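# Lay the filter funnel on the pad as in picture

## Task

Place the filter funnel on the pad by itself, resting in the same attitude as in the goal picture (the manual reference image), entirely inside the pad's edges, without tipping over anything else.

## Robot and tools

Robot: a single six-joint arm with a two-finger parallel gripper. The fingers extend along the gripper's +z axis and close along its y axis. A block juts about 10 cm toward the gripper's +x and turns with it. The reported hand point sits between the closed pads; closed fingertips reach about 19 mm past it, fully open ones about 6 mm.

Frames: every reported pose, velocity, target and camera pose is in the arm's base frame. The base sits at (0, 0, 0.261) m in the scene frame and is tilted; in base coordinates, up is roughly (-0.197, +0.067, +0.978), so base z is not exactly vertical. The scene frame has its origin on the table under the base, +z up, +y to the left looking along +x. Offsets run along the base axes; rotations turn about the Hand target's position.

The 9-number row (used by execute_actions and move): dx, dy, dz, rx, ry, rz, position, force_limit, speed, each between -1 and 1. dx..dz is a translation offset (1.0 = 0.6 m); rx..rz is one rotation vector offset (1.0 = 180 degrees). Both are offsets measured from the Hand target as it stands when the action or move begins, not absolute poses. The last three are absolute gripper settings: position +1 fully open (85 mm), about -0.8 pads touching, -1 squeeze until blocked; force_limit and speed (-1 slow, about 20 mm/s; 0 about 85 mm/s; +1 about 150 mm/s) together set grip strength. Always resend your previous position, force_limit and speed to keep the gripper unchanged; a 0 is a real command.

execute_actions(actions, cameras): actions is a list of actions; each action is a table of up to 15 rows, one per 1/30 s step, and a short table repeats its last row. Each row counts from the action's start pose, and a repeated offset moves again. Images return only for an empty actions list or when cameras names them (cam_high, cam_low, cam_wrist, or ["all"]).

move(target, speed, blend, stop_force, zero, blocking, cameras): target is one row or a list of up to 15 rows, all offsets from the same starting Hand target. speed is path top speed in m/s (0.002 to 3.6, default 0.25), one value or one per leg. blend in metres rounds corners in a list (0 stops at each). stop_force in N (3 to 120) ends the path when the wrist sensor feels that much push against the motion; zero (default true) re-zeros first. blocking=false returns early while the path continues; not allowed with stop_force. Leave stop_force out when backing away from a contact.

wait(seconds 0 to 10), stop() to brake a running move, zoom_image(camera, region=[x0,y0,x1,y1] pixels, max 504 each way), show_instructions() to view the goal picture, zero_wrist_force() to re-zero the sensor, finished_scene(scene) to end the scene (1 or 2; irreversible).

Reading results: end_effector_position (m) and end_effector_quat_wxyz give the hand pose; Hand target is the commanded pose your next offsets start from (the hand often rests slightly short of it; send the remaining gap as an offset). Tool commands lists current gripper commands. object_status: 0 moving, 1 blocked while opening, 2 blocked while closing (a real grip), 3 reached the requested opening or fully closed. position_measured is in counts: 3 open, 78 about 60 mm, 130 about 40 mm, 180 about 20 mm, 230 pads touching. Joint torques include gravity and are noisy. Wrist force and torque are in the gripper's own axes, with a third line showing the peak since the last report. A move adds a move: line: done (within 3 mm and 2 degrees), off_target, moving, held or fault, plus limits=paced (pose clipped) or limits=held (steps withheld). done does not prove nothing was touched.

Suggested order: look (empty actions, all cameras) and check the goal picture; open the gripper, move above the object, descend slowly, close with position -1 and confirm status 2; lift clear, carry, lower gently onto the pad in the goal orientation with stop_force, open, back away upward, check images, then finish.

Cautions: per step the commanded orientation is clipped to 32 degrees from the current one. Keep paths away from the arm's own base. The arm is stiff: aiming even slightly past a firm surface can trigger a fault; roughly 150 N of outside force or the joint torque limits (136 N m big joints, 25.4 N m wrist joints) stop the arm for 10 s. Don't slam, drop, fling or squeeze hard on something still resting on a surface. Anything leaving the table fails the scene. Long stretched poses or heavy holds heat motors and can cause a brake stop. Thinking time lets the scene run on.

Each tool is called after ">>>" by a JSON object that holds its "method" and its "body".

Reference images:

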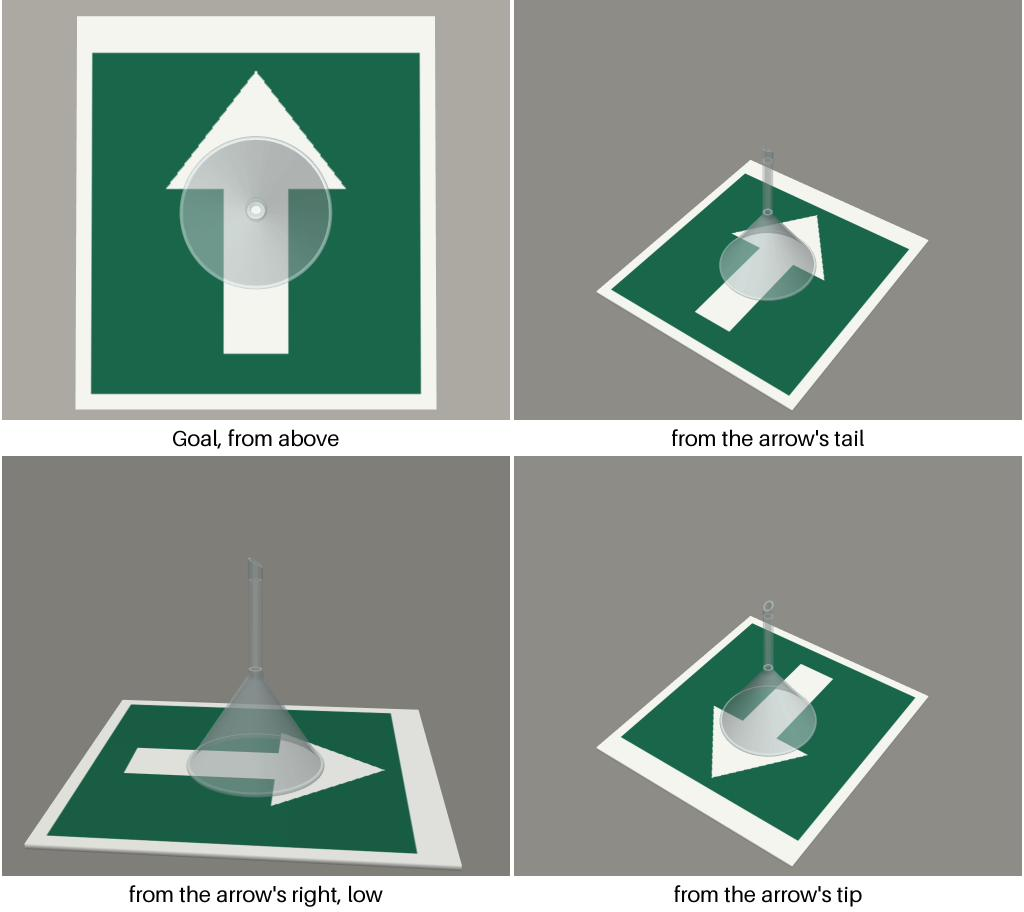

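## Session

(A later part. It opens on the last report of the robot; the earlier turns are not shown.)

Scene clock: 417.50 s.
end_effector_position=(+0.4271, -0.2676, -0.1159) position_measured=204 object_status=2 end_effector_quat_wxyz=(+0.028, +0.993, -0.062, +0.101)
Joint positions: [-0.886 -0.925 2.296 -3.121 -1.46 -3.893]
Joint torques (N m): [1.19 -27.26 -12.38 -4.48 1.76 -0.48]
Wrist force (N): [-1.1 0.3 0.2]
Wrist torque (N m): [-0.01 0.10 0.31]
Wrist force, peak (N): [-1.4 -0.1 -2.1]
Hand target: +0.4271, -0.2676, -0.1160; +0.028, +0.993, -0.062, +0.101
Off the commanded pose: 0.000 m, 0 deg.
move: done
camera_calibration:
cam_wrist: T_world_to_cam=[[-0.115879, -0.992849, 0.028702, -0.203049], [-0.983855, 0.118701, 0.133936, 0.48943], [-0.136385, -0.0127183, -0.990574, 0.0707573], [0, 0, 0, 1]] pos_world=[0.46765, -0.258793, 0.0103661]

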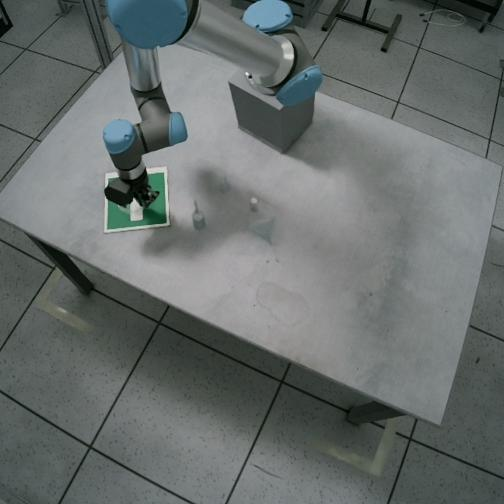

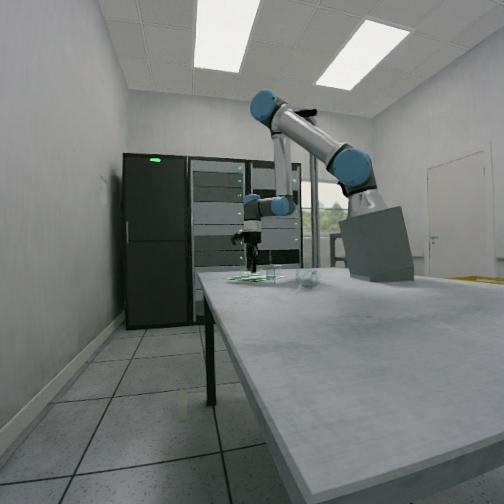

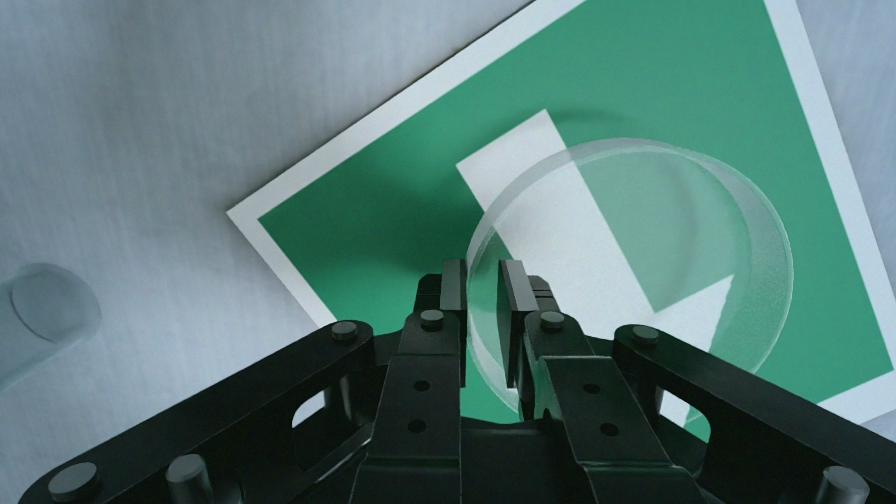

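>>> {"method": "move", "body": {"target": [[-0.00986, 0.00341, 0.0489, 0, 0, 0, -1, -1, -1], [0.0938, -0.26238, 0.08832, 0, 0, 0, -1, -1, -1], [0.10957, -0.26783, 0.01008, 0, 0, 0, -1, -1, -1]], "blend": [0.02, 0.02, 0], "speed": [0.1, 0.2, 0.1], "cameras": ["cam_wrist"]}}

>>> {"method": "move", "body": {"target": [0.00394, -0.00136, -0.01956, 0, 0, 0, -1, -1, -1], "speed": 0.006, "stop_force": 3, "cameras": ["cam_wrist"]}}

Scene clock: 432.87 s.
end_effector_position=(+0.4929, -0.4282, -0.1099) position_measured=204 object_status=2 end_effector_quat_wxyz=(+0.028, +0.993, -0.062, +0.101)
Joint positions: [-0.971 -0.796 1.852 -2.797 -1.445 -3.977]
Joint torques (N m): [-11.27 -43.24 -7.02 -3.08 -1.25 -1.95]
Wrist force (N): [-0.7 0.3 0.2]
Wrist torque (N m): [0.00 0.03 0.17]
Wrist force, peak (N): [-2.3 -1.5 -0.4]
Hand target: +0.4929, -0.4283, -0.1099; +0.028, +0.993, -0.062, +0.101
Off the commanded pose: 0.000 m, 0 deg.
move: done; blend cut to 0.015 m at target 1
camera_calibration:
cam_wrist: T_world_to_cam=[[-0.115879, -0.992849, 0.028702, -0.35515], [-0.983855, 0.118701, 0.133936, 0.572426], [-0.136385, -0.0127183, -0.990574, 0.0837301], [0, 0, 0, 1]] pos_world=[0.53345, -0.419493, 0.0164661]
Images, in order (width x height): cam_wrist 896x504.

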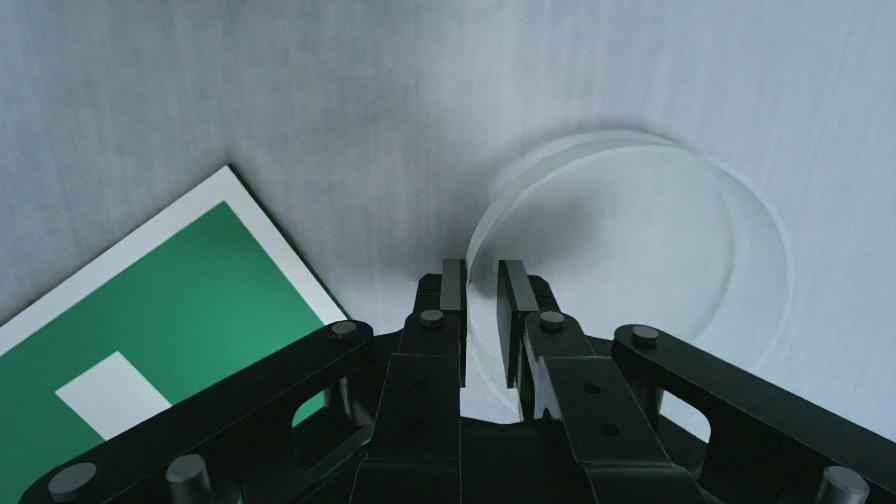

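Scene clock: 434.67 s.
end_effector_position=(+0.4939, -0.4286, -0.1148) position_measured=204 object_status=2 end_effector_quat_wxyz=(+0.028, +0.993, -0.062, +0.101)
Joint positions: [-0.971 -0.784 1.848 -2.805 -1.445 -3.976]
Joint torques (N m): [-9.1 -57.6 -6.26 -1.71 -0.78 -1.3]
Wrist force (N): [-3.7 -2.9 -7.1]
Wrist torque (N m): [-0.05 0.03 0.18]
Wrist force, peak (N): [-7.2 -6.6 -22.6]
Hand target: +0.4939, -0.4286, -0.1148; +0.028, +0.993, -0.062, +0.101 (not the last commanded pose)
Off the commanded pose: 0.007 m, 0 deg.
move: contact
camera_calibration:
cam_wrist: T_world_to_cam=[[-0.115881, -0.992848, 0.0287023, -0.355187], [-0.983855, 0.118703, 0.133936, 0.574116], [-0.136385, -0.0127183, -0.990574, 0.0789098], [0, 0, 0, 1]] pos_world=[0.53445, -0.419793, 0.0114661]
Images, in order (width x height): cam_wrist 896x504.

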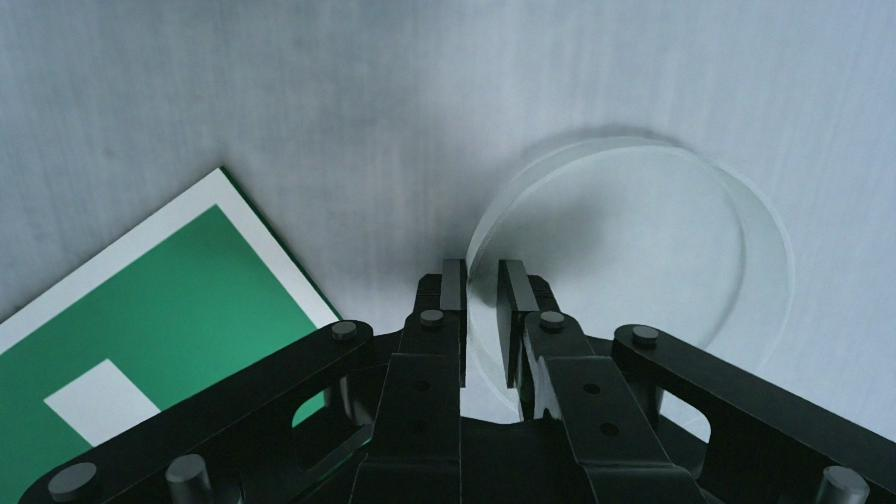

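>>> {"method": "move", "body": {"target": [0, 0, 0, 0, 0, 0, -0.16, -1, -1]}}

>>> {"method": "move", "body": {"target": [-0.0329, 0.01135, 0.163, 0, 0, 0, -0.16, -1, -1], "speed": 0.15, "cameras": ["cam_wrist", "cam_high"]}}

Scene clock: 440.63 s.
end_effector_position=(+0.4939, -0.4286, -0.1148) position_measured=149 object_status=0 end_effector_quat_wxyz=(+0.028, +0.993, -0.062, +0.101)
Joint positions: [-0.971 -0.784 1.848 -2.805 -1.445 -3.976]
Joint torques (N m): [-9.18 -57.82 -7.03 -1.62 1.26 -1.47]
Wrist force (N): [-0.9 -0.1 -0.3]
Wrist torque (N m): [-0.08 0.06 0.16]
Wrist force, peak (N): [-3.9 -2.9 -7.0]
Hand target: +0.4939, -0.4286, -0.1148; +0.028, +0.993, -0.062, +0.101
Off the commanded pose: 0.000 m, 0 deg.
move: done

Scene clock: 441.73 s.
end_effector_position=(+0.4741, -0.4218, -0.0171) position_measured=149 object_status=3 end_effector_quat_wxyz=(+0.028, +0.993, -0.062, +0.101)
Joint positions: [-0.992 -1.012 1.903 -2.629 -1.442 -3.998]
Joint torques (N m): [5.79 -53.65 -22.77 -1.65 0.84 1.93]
Wrist force (N): [-0.8 0.2 -0.4]
Wrist torque (N m): [-0.07 0.05 0.32]
Wrist force, peak (N): [-0.7 0.3 -2.5]
Hand target: +0.4741, -0.4218, -0.0170; +0.028, +0.993, -0.062, +0.101
Off the commanded pose: 0.000 m, 0 deg.
move: done
camera_calibration:
cam_wrist: T_world_to_cam=[[-0.115881, -0.992848, 0.0287023, -0.353634], [-0.983855, 0.118703, 0.133936, 0.540755], [-0.136385, -0.0127183, -0.990574, 0.173074], [0, 0, 0, 1]] pos_world=[0.51465, -0.413093, 0.109166]
Images, in order (width x height): cam_high 504x504, cam_wrist 896x504.

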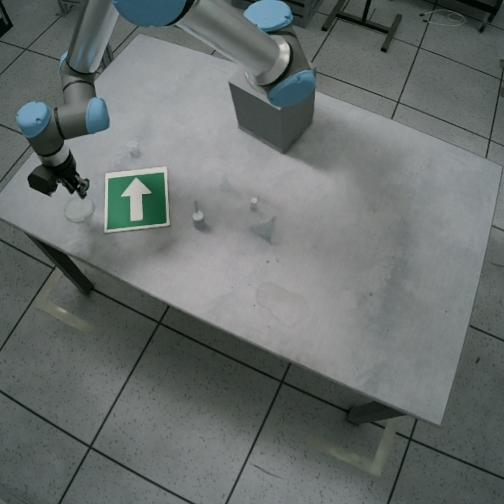

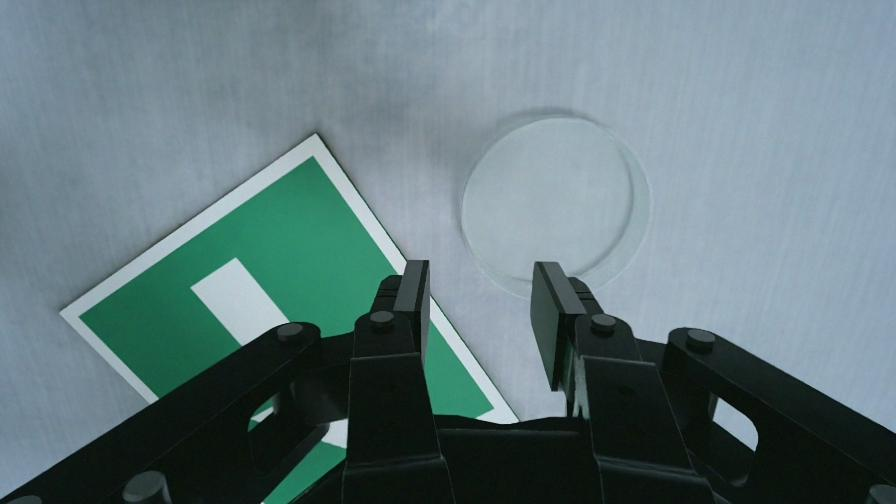

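>>> {"method": "move", "body": {"target": [[-0.0433, 0.1919, 0.17865, -0.01643, 0.00568, 0.0815, -0.16, -1, -1], [-0.049, 0.9757, 0.0036, -0.05147, 0.01779, 0.25538, -0.16, -1, -1]], "blend": [0.05, 0], "speed": 0.35, "cameras": ["all"]}}

>>> {"method": "zoom_image", "body": {"camera": "cam_wrist", "region": [300, 100, 600, 400]}}

>>> {"method": "zoom_image", "body": {"camera": "cam_wrist", "region": [400, 170, 500, 270]}}

>>> {"method": "zoom_image", "body": {"camera": "cam_low", "region": [270, 230, 350, 300]}}

Scene clock: 545.37 s.
end_effector_position=(+0.4447, +0.1635, -0.0148) position_measured=149 object_status=3 end_effector_quat_wxyz=(+0.066, +0.935, +0.339, +0.082)
Joint positions: [0.118 -1.25 2.342 -2.853 -1.661 -3.728]
Joint torques (N m): [14.27 -23.63 -17.44 -3.9 1.75 0.78]
Wrist force (N): [-1.0 0.3 -0.2]
Wrist torque (N m): [-0.03 0.08 0.32]
Wrist force, peak (N): [-0.6 2.7 2.1]
Hand target: +0.4447, +0.1636, -0.0148; +0.066, +0.935, +0.339, +0.082
Off the commanded pose: 0.000 m, 0 deg.
move: done
camera_calibration:
cam_wrist: T_world_to_cam=[[0.633744, -0.756127, 0.163216, -0.145904], [-0.769972, -0.596367, 0.226913, 0.465191], [-0.0742385, -0.269477, -0.960141, 0.193596], [0, 0, 0, 1]] pos_world=[0.465022, 0.219272, 0.104135]

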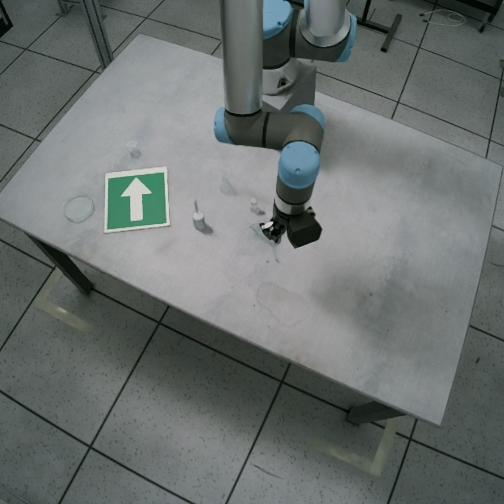

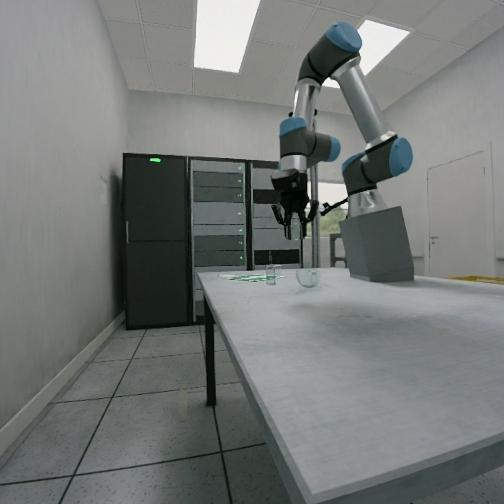

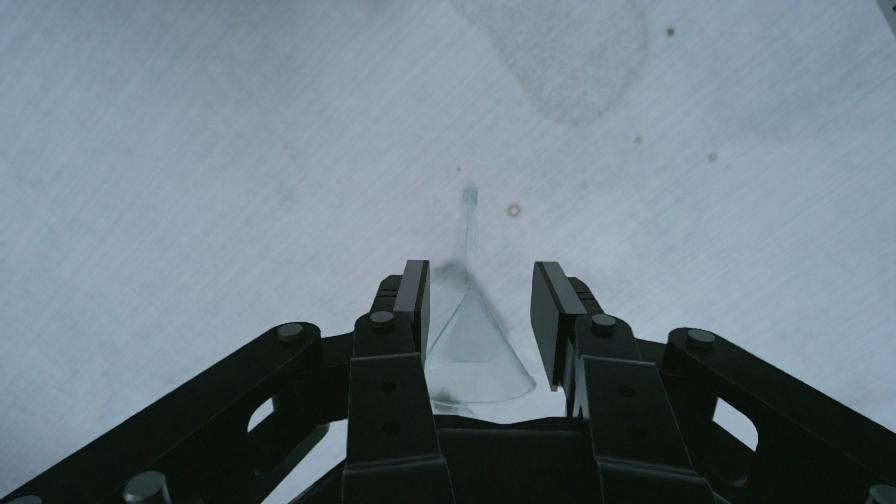

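Scaled by 1.680 from the camera's 896x504 image, which has a finer 1280x720 frame.

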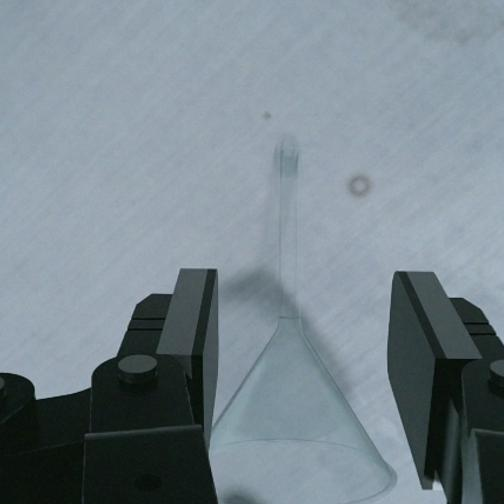

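Scaled by 5.040 from the camera's 896x504 image, which has a finer 1280x720 frame.

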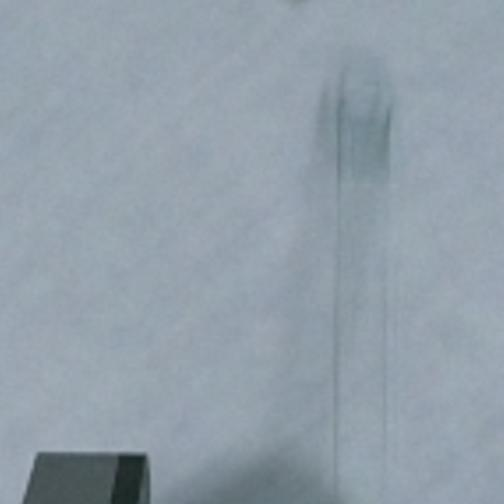

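Scaled by 6.300 from the camera's 504x504 image, which has a finer 720x720 frame.

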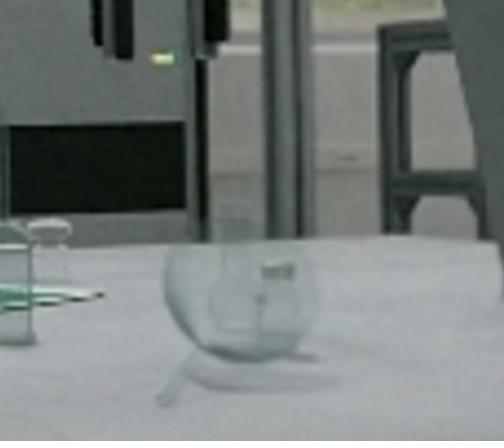

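>>> {"method": "move", "body": {"target": [0.02623, -0.01853, -0.1659, -0.09456, 0.11461, -0.02136, -0.16, -1, -1], "speed": 0.2, "cameras": ["cam_wrist", "cam_low"]}}

>>> {"method": "zoom_image", "body": {"camera": "cam_wrist", "region": [350, 100, 650, 400]}}

>>> {"method": "zoom_image", "body": {"camera": "cam_low", "region": [270, 200, 370, 300]}}

Scene clock: 602.03 s.
end_effector_position=(+0.4604, +0.1525, -0.1143) position_measured=149 object_status=3 end_effector_quat_wxyz=(+0.144, +0.925, +0.322, -0.139)
Joint positions: [0.211 -0.897 1.988 -2.411 -1.889 -3.56]
Joint torques (N m): [-0.51 -34.89 -16.77 0.04 0.34 -1.36]
Wrist force (N): [-1.1 0.4 0.1]
Wrist torque (N m): [0.01 0.07 0.47]
Wrist force, peak (N): [-1.3 0.8 -1.6]
Hand target: +0.4605, +0.1525, -0.1144; +0.144, +0.925, +0.322, -0.139
Off the commanded pose: 0.000 m, 0 deg.
move: done
camera_calibration:
cam_wrist: T_world_to_cam=[[0.641046, -0.751138, 0.157643, -0.152723], [-0.645793, -0.416897, 0.639648, 0.455967], [-0.414743, -0.511849, -0.752329, 0.313826], [0, 0, 0, 1]] pos_world=[0.522519, 0.236007, -0.0314825]
Images, in order (width x height): cam_low 504x504, cam_wrist 896x504.

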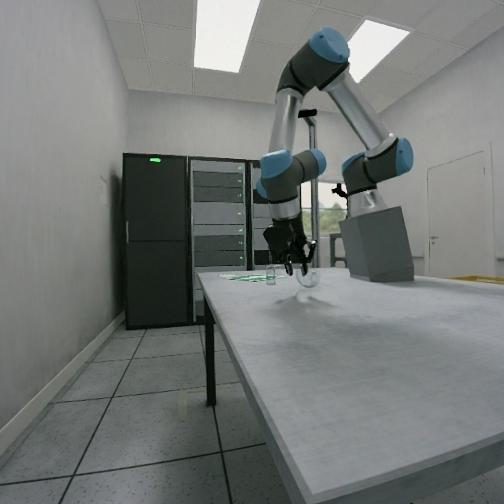

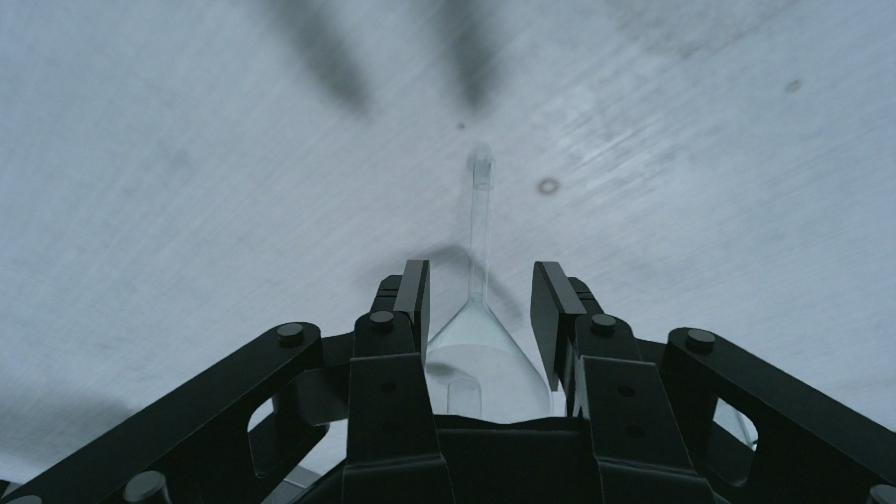

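Scaled by 1.680 from the camera's 896x504 image, which has a finer 1280x720 frame.

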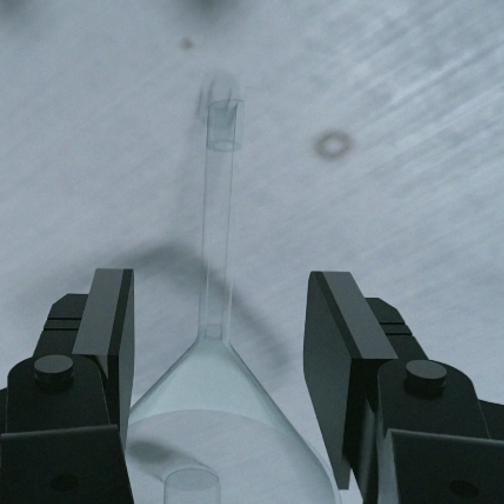

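Scaled by 5.040 from the camera's 504x504 image, which has a finer 720x720 frame.

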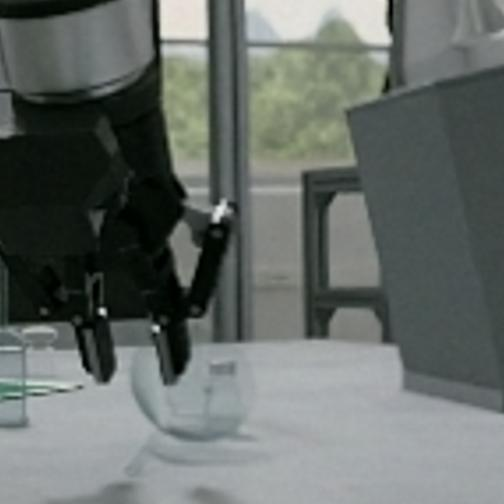

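>>> {"method": "zoom_image", "body": {"camera": "cam_wrist", "region": [450, 130, 520, 200]}}

>>> {"method": "execute_actions", "body": {"actions": []}}

>>> {"method": "zoom_image", "body": {"camera": "cam_wrist", "region": [465, 135, 505, 195]}}

Scaled by 7.200 from the camera's 896x504 image, which has a finer 1280x720 frame.

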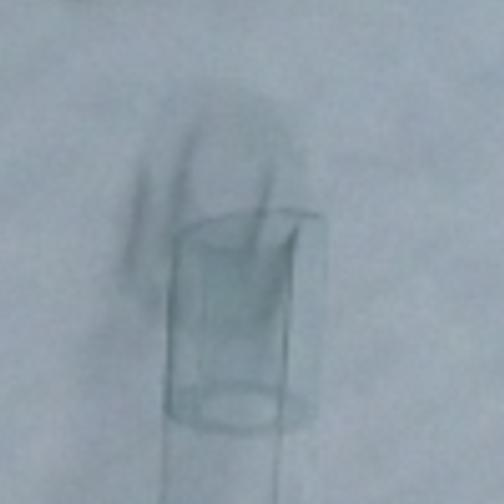

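Scene clock: 611.60 s.
end_effector_position=(+0.4605, +0.1525, -0.1144) position_measured=149 object_status=3 end_effector_quat_wxyz=(+0.144, +0.925, +0.322, -0.139)
Joint positions: [0.211 -0.897 1.988 -2.41 -1.889 -3.56]
Joint velocities: within noise
Joint torques (N m): [0.19 -31.01 -16.76 -0.41 -2.36 1.45]
Wrist force (N): [-1.3 0.4 0.0]
Wrist torque (N m): [0.02 0.09 0.48]
Wrist force, peak (N): [-1.3 0.6 0.1]
Hand target: +0.4605, +0.1525, -0.1144; +0.144, +0.925, +0.322, -0.139
Tool commands: gripper/position=-0.16 gripper/force_limit=-1.0 gripper/speed=-1.0
Off the commanded pose: 0.000 m, 0 deg.
camera_calibration:
cam_wrist: T_world_to_cam=[[0.640985, -0.751186, 0.157661, -0.152802], [-0.645741, -0.416723, 0.639813, 0.455992], [-0.414917, -0.511919, -0.752185, 0.313852], [0, 0, 0, 1]] pos_world=[0.522619, 0.235906, -0.0315831]

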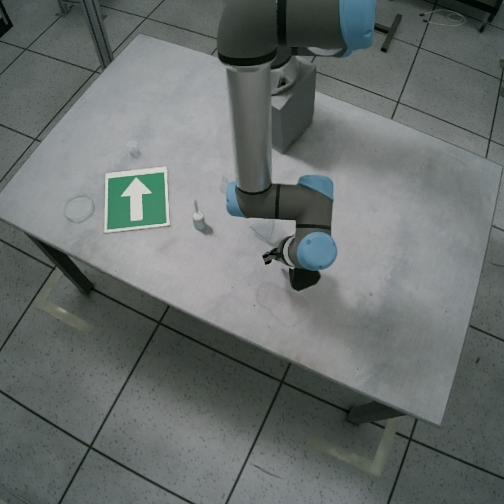

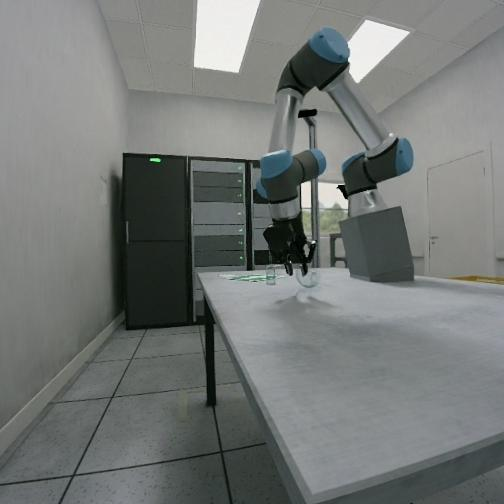

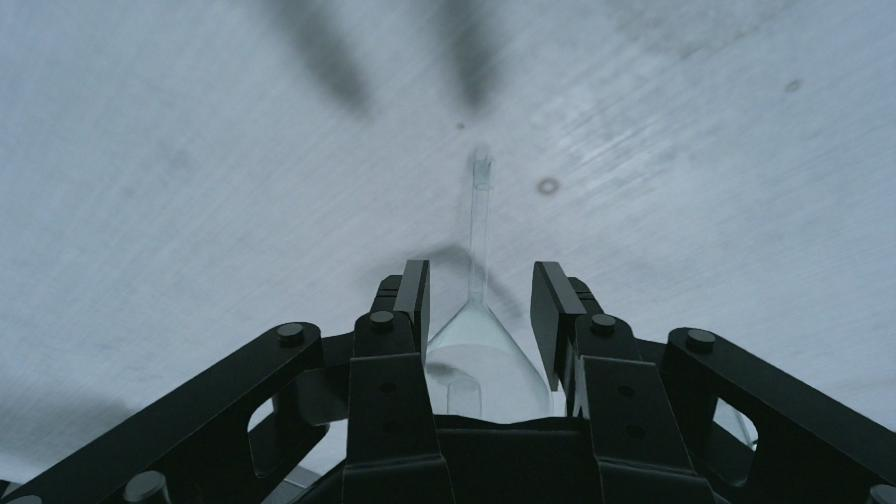

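Scaled by 8.400 from the camera's 896x504 image, which has a finer 1280x720 frame.

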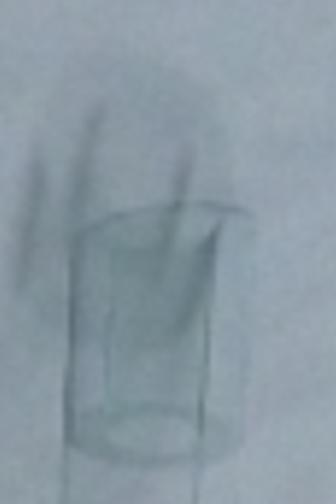

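>>> {"method": "move", "body": {"target": [0.0695, 0.0318, -0.0317, -0.0633, 0.0752, -0.0180, -0.16, -1, -1], "speed": 0.15, "cameras": ["cam_wrist"]}}

>>> {"method": "zoom_image", "body": {"camera": "cam_wrist", "region": [380, 150, 520, 290]}}

>>> {"method": "zoom_image", "body": {"camera": "cam_wrist", "region": [420, 200, 500, 280]}}

Scene clock: 685.97 s.
end_effector_position=(+0.5021, +0.1716, -0.1334) position_measured=149 object_status=3 end_effector_quat_wxyz=(+0.192, +0.892, +0.295, -0.282)
Joint positions: [0.266 -0.668 1.567 -1.882 -1.97 -3.392]
Joint torques (N m): [0.94 -46.32 -18.59 0.68 1.76 -1.19]
Wrist force (N): [-1.2 0.6 1.0]
Wrist torque (N m): [0.04 0.07 0.56]
Wrist force, peak (N): [-2.2 0.5 0.1]
Hand target: +0.5022, +0.1716, -0.1334; +0.192, +0.892, +0.295, -0.282
Off the commanded pose: 0.000 m, 0 deg.
move: done
camera_calibration:
cam_wrist: T_world_to_cam=[[0.63555, -0.755989, 0.156706, -0.158746], [-0.488028, -0.236098, 0.84029, 0.419574], [-0.598252, -0.610523, -0.518995, 0.466671], [0, 0, 0, 1]] pos_world=[0.584841, 0.263965, -0.0854871]
Images, in order (width x height): cam_wrist 896x504.

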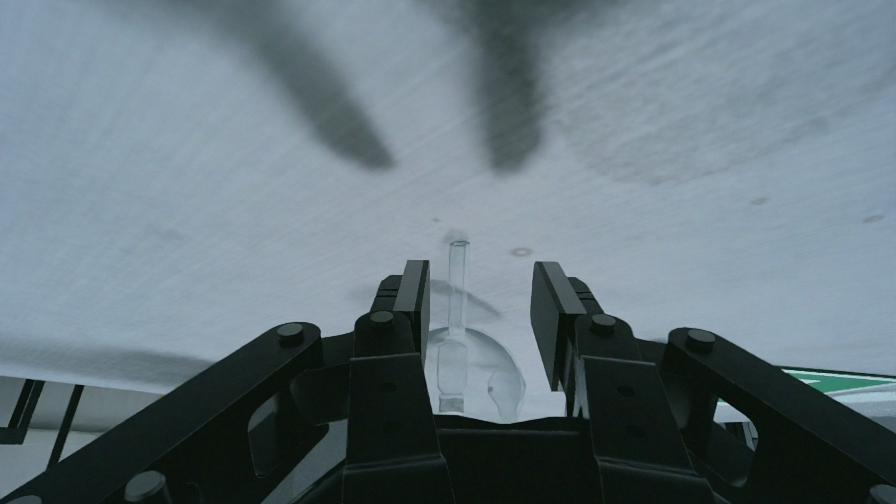

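Scaled by 3.600 from the camera's 896x504 image, which has a finer 1280x720 frame.

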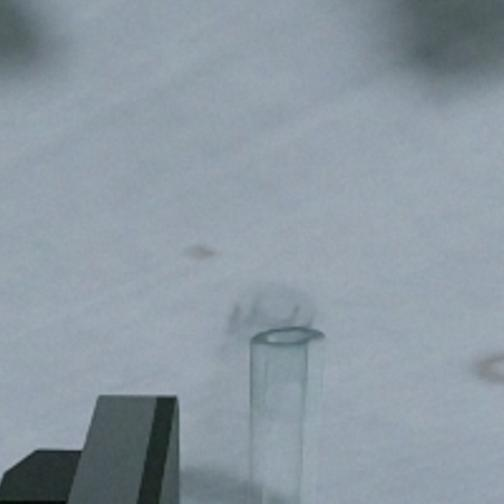

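Scaled by 6.300 from the camera's 896x504 image, which has a finer 1280x720 frame.

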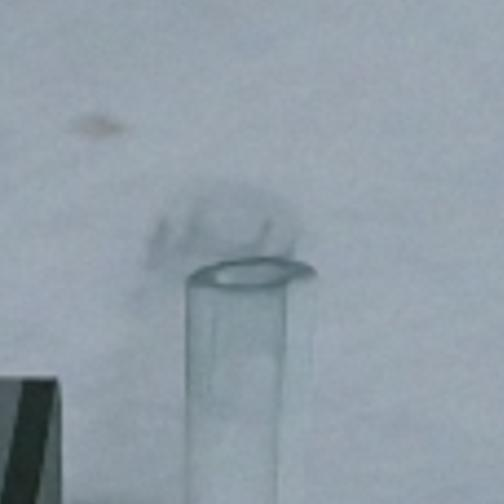

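>>> {"method": "move", "body": {"target": [-0.0695, -0.0318, 0.0317, 0.0633, -0.0752, 0.0180, -0.16, -1, -1], "speed": 0.2}}

>>> {"method": "move", "body": {"target": [-0.01040, -0.02269, -0.05822, 0, 0, 0, -0.16, -1, -1], "speed": 0.08}}

>>> {"method": "move", "body": {"target": [-0.00328, -0.00716, -0.01838, 0, 0, 0, -0.16, -1, -1], "speed": 0.008, "stop_force": 3, "cameras": ["cam_wrist", "cam_low"]}}

>>> {"method": "zoom_image", "body": {"camera": "cam_wrist", "region": [350, 100, 650, 400]}}

>>> {"method": "zoom_image", "body": {"camera": "cam_low", "region": [260, 220, 360, 320]}}

Scene clock: 769.40 s.
end_effector_position=(+0.4605, +0.1524, -0.1144) position_measured=149 object_status=3 end_effector_quat_wxyz=(+0.144, +0.925, +0.322, -0.139)
Joint positions: [0.211 -0.897 1.988 -2.41 -1.889 -3.56]
Joint torques (N m): [13.95 -45.87 -3.54 -3.27 -1.5 -0.37]
Wrist force (N): [-1.2 0.4 0.1]
Wrist torque (N m): [0.02 0.08 0.33]
Wrist force, peak (N): [-2.9 0.1 0.1]
Hand target: +0.4605, +0.1525, -0.1144; +0.144, +0.925, +0.322, -0.139
Off the commanded pose: 0.000 m, 0 deg.
move: done

Scene clock: 770.30 s.
end_effector_position=(+0.4542, +0.1388, -0.1493) position_measured=149 object_status=3 end_effector_quat_wxyz=(+0.144, +0.925, +0.322, -0.139)
Joint positions: [0.188 -0.826 2.015 -2.515 -1.895 -3.583]
Joint torques (N m): [15.55 -46.31 -14.16 -2.25 0.76 2.2]
Wrist force (N): [-1.2 0.6 0.4]
Wrist torque (N m): [0.03 0.08 0.43]
Wrist force, peak (N): [-1.2 0.4 1.3]
Hand target: +0.4542, +0.1389, -0.1493; +0.144, +0.925, +0.322, -0.139
Off the commanded pose: 0.000 m, 0 deg.
move: done

Scene clock: 773.07 s.
end_effector_position=(+0.4523, +0.1346, -0.1603) position_measured=149 object_status=3 end_effector_quat_wxyz=(+0.144, +0.925, +0.322, -0.139)
Joint positions: [0.181 -0.802 2.021 -2.548 -1.897 -3.591]
Joint torques (N m): [14.78 -55.07 -10.21 -0.24 -1.3 1.33]
Wrist force (N): [-1.3 0.5 0.4]
Wrist torque (N m): [-0.01 0.09 0.48]
Wrist force, peak (N): [-1.5 0.5 0.4]
Hand target: +0.4523, +0.1346, -0.1603; +0.144, +0.925, +0.322, -0.139
Off the commanded pose: 0.000 m, 0 deg.
move: done
camera_calibration:
cam_wrist: T_world_to_cam=[[0.640995, -0.75118, 0.157651, -0.153747], [-0.645731, -0.416735, 0.639815, 0.472666], [-0.414917, -0.511919, -0.752185, 0.266686], [0, 0, 0, 1]] pos_world=[0.514419, 0.218006, -0.0775832]
Images, in order (width x height): cam_low 504x504, cam_wrist 896x504.

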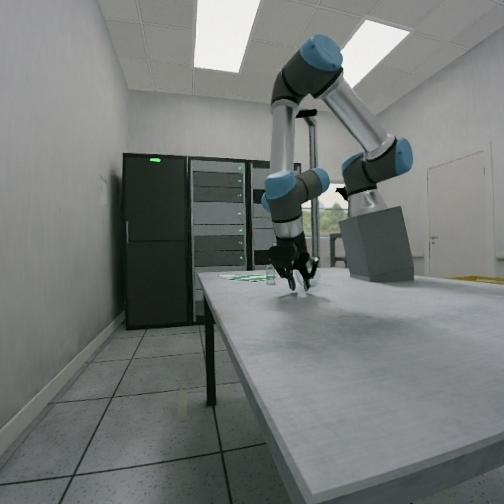

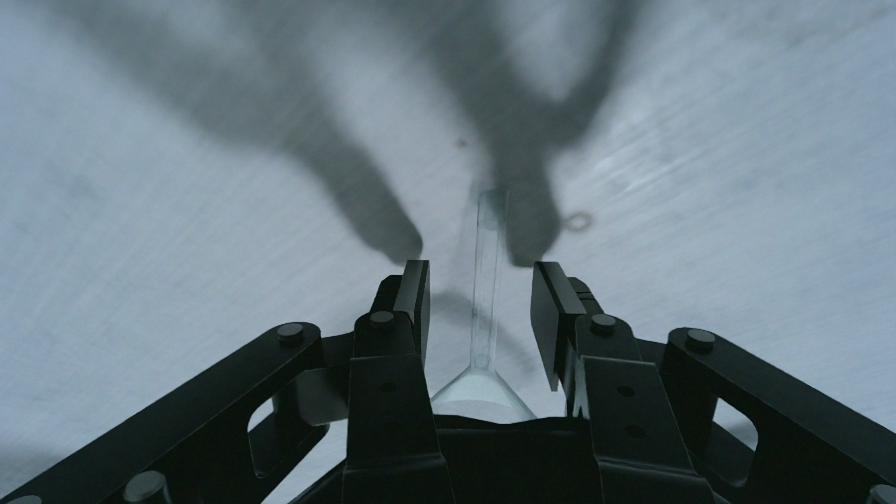

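Scaled by 1.680 from the camera's 896x504 image, which has a finer 1280x720 frame.

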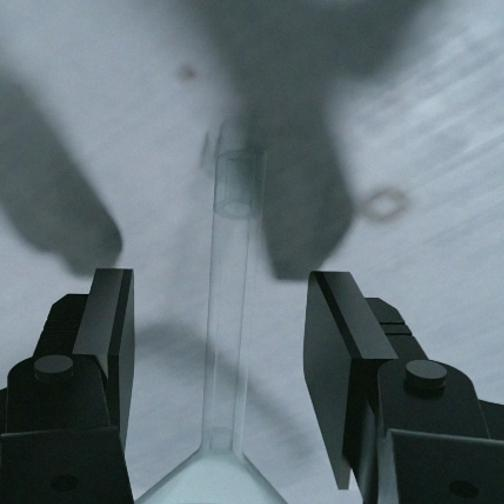

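Scaled by 5.040 from the camera's 504x504 image, which has a finer 720x720 frame.

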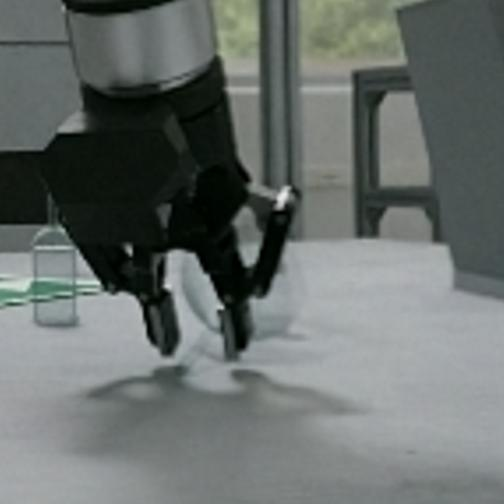

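>>> {"method": "move", "body": {"target": [0, 0, 0, 0, 0, 0, -1, -1, -1]}}

>>> {"method": "wait", "body": {"seconds": 0.8, "cameras": ["cam_wrist"]}}

>>> {"method": "zoom_image", "body": {"camera": "cam_wrist", "region": [350, 100, 650, 400]}}

Scene clock: 784.23 s.
end_effector_position=(+0.4523, +0.1346, -0.1603) position_measured=211 object_status=2 end_effector_quat_wxyz=(+0.144, +0.925, +0.322, -0.139)
Joint positions: [0.181 -0.802 2.021 -2.548 -1.897 -3.591]
Joint torques (N m): [15.49 -54.9 -11.24 -0.27 1.79 1.16]
Wrist force (N): [-1.1 0.6 -0.1]
Wrist torque (N m): [0.04 0.06 0.48]
Wrist force, peak (N): [-1.4 0.8 0.3]
Hand target: +0.4523, +0.1346, -0.1603; +0.144, +0.925, +0.322, -0.139
Off the commanded pose: 0.000 m, 0 deg.
move: done

Scene clock: 785.03 s.
end_effector_position=(+0.4523, +0.1346, -0.1603) position_measured=211 object_status=2 end_effector_quat_wxyz=(+0.144, +0.925, +0.322, -0.139)
Joint positions: [0.181 -0.802 2.021 -2.548 -1.897 -3.591]
Joint torques (N m): [14.28 -54.94 -12.36 -0.33 1.45 1.26]
Wrist force (N): [-0.9 0.4 -0.3]
Wrist torque (N m): [0.00 0.04 0.48]
Wrist force, peak (N): [-1.4 0.5 0.0]
Hand target: +0.4523, +0.1346, -0.1603; +0.144, +0.925, +0.322, -0.139
Tool commands: gripper/position=-1.0 gripper/force_limit=-1.0 gripper/speed=-1.0
Off the commanded pose: 0.000 m, 0 deg.
wait: 0.80 s; at rest by 0.17 s
camera_calibration:
cam_wrist: T_world_to_cam=[[0.641034, -0.751155, 0.157612, -0.153775], [-0.645693, -0.41678, 0.639825, 0.472657], [-0.414918, -0.511918, -0.752185, 0.266686], [0, 0, 0, 1]] pos_world=[0.514419, 0.218006, -0.0775832]
Images, in order (width x height): cam_wrist 896x504.

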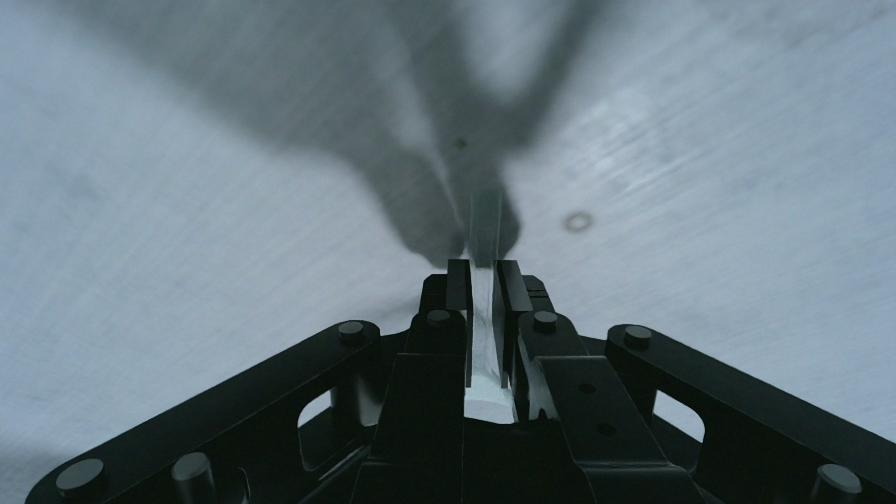

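Scaled by 1.680 from the camera's 896x504 image, which has a finer 1280x720 frame.

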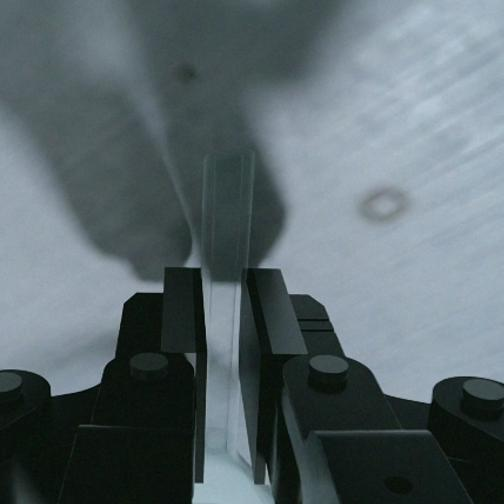

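>>> {"method": "move", "body": {"target": [-0.0329, 0.01136, 0.163, 0, 0, 0, -1, -1, -1], "speed": 0.08, "cameras": ["all"]}}

>>> {"method": "zoom_image", "body": {"camera": "cam_low", "region": [250, 180, 350, 280]}}

>>> {"method": "zoom_image", "body": {"camera": "cam_wrist", "region": [350, 100, 650, 400]}}

Scene clock: 791.00 s.
end_effector_position=(+0.4325, +0.1414, -0.0626) position_measured=211 object_status=2 end_effector_quat_wxyz=(+0.144, +0.925, +0.322, -0.139)
Joint positions: [0.201 -1.055 2.074 -2.342 -1.892 -3.57]
Joint torques (N m): [-0.22 -41.37 -19.69 -1.04 0.87 -1.56]
Wrist force (N): [-0.9 0.6 0.3]
Wrist torque (N m): [0.02 0.08 0.31]
Wrist force, peak (N): [-0.3 0.4 1.8]
Hand target: +0.4325, +0.1414, -0.0625; +0.144, +0.925, +0.322, -0.139
Off the commanded pose: 0.000 m, 0 deg.
move: done
camera_calibration:
cam_wrist: T_world_to_cam=[[0.640961, -0.75122, 0.157598, -0.151264], [-0.645751, -0.416752, 0.639784, 0.400197], [-0.414939, -0.511845, -0.752223, 0.335562], [0, 0, 0, 1]] pos_world=[0.494619, 0.224906, 0.020217]

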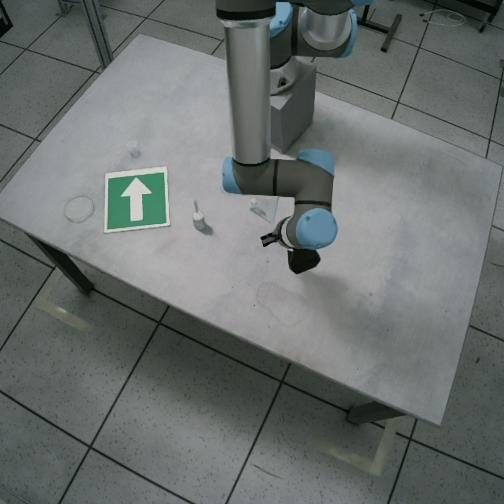

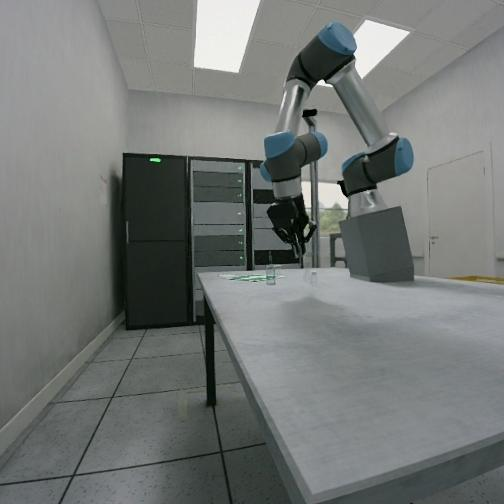

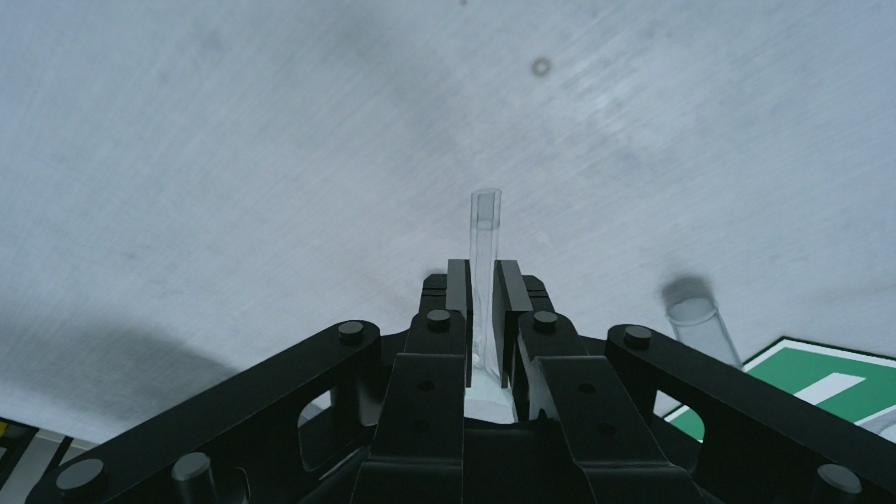

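Scaled by 5.040 from the camera's 504x504 image, which has a finer 720x720 frame.

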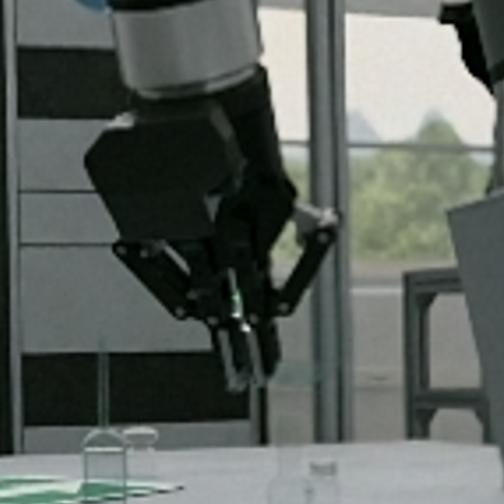

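Scaled by 1.680 from the camera's 896x504 image, which has a finer 1280x720 frame.

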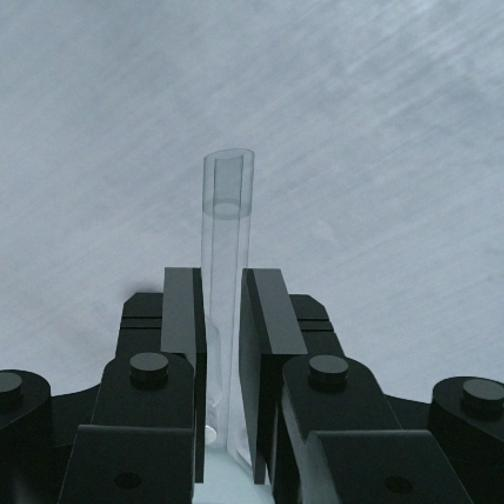

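>>> {"method": "move", "body": {"target": [-0.05125, 0.01771, 0.25429, 0.09539, -0.11256, 0.02706, -1, -1, -1], "speed": 0.3}}

>>> {"method": "move", "body": {"target": [0.0788, -0.34097, 0.07372, 0.11334, -0.03917, -0.56237, -1, -1, -1], "speed": 0.4, "cameras": ["cam_wrist", "cam_high"]}}

Scene clock: 846.53 s.
end_effector_position=(+0.4018, +0.1519, +0.0900) position_measured=211 object_status=2 end_effector_quat_wxyz=(+0.065, +0.932, +0.348, +0.080) end_effector_velocity=(+0.001, +0.000, +0.002) end_effector_angular_velocity=(+0.001, -0.006, +0.000)
Joint positions: [0.098 -1.621 2.36 -2.499 -1.654 -3.765]
Joint velocities: [-0.001 -0.005 0 -0.002 0.001 -0.001]
Joint torques (N m): [5.62 -36.25 -15.09 -4.42 1.93 0.48]
Wrist force (N): [-1.3 0.6 -0.1]
Wrist torque (N m): [0.02 0.14 0.17]
Wrist force, peak (N): [-2.0 0.5 -2.3]
Hand target: +0.4018, +0.1520, +0.0901; +0.065, +0.932, +0.348, +0.080
Off the commanded pose: 0.000 m, 0 deg.
move: done

Scene clock: 849.33 s.
end_effector_position=(+0.4491, -0.0525, +0.1342) position_measured=211 object_status=2 end_effector_quat_wxyz=(-0.024, +0.850, -0.516, +0.104)
Joint positions: [-0.43 -1.678 2.276 -2.381 -1.548 -2.477]
Joint torques (N m): [1.85 -36.13 -14.74 -4.12 -2.24 2.08]
Wrist force (N): [-0.8 0.2 0.0]
Wrist torque (N m): [-0.04 0.07 0.31]
Wrist force, peak (N): [-1.3 0.6 0.2]
Hand target: +0.4490, -0.0526, +0.1343; -0.024, +0.850, -0.516, +0.104
Off the commanded pose: 0.000 m, 0 deg.
move: done
camera_calibration:
cam_wrist: T_world_to_cam=[[-0.86458, -0.475684, -0.161946, 0.394761], [-0.499887, 0.846997, 0.180856, 0.266616], [0.0511381, 0.237319, -0.970085, 0.250478], [0, 0, 0, 1]] pos_world=[0.461771, -0.0974849, 0.258696]
Images, in order (width x height): cam_high 504x504, cam_wrist 896x504.

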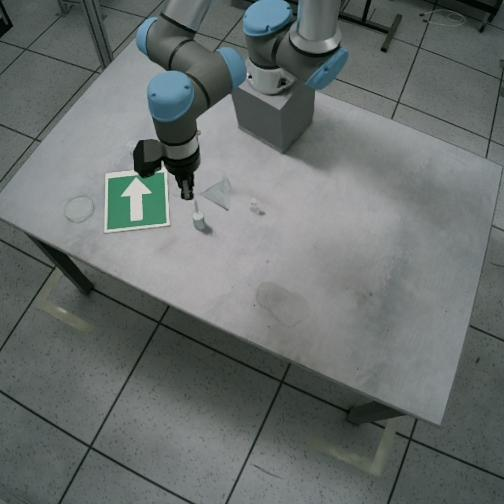

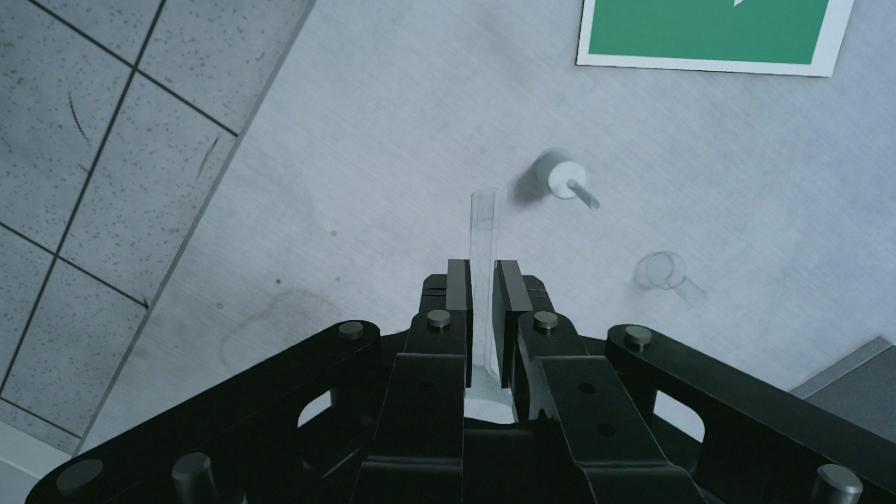

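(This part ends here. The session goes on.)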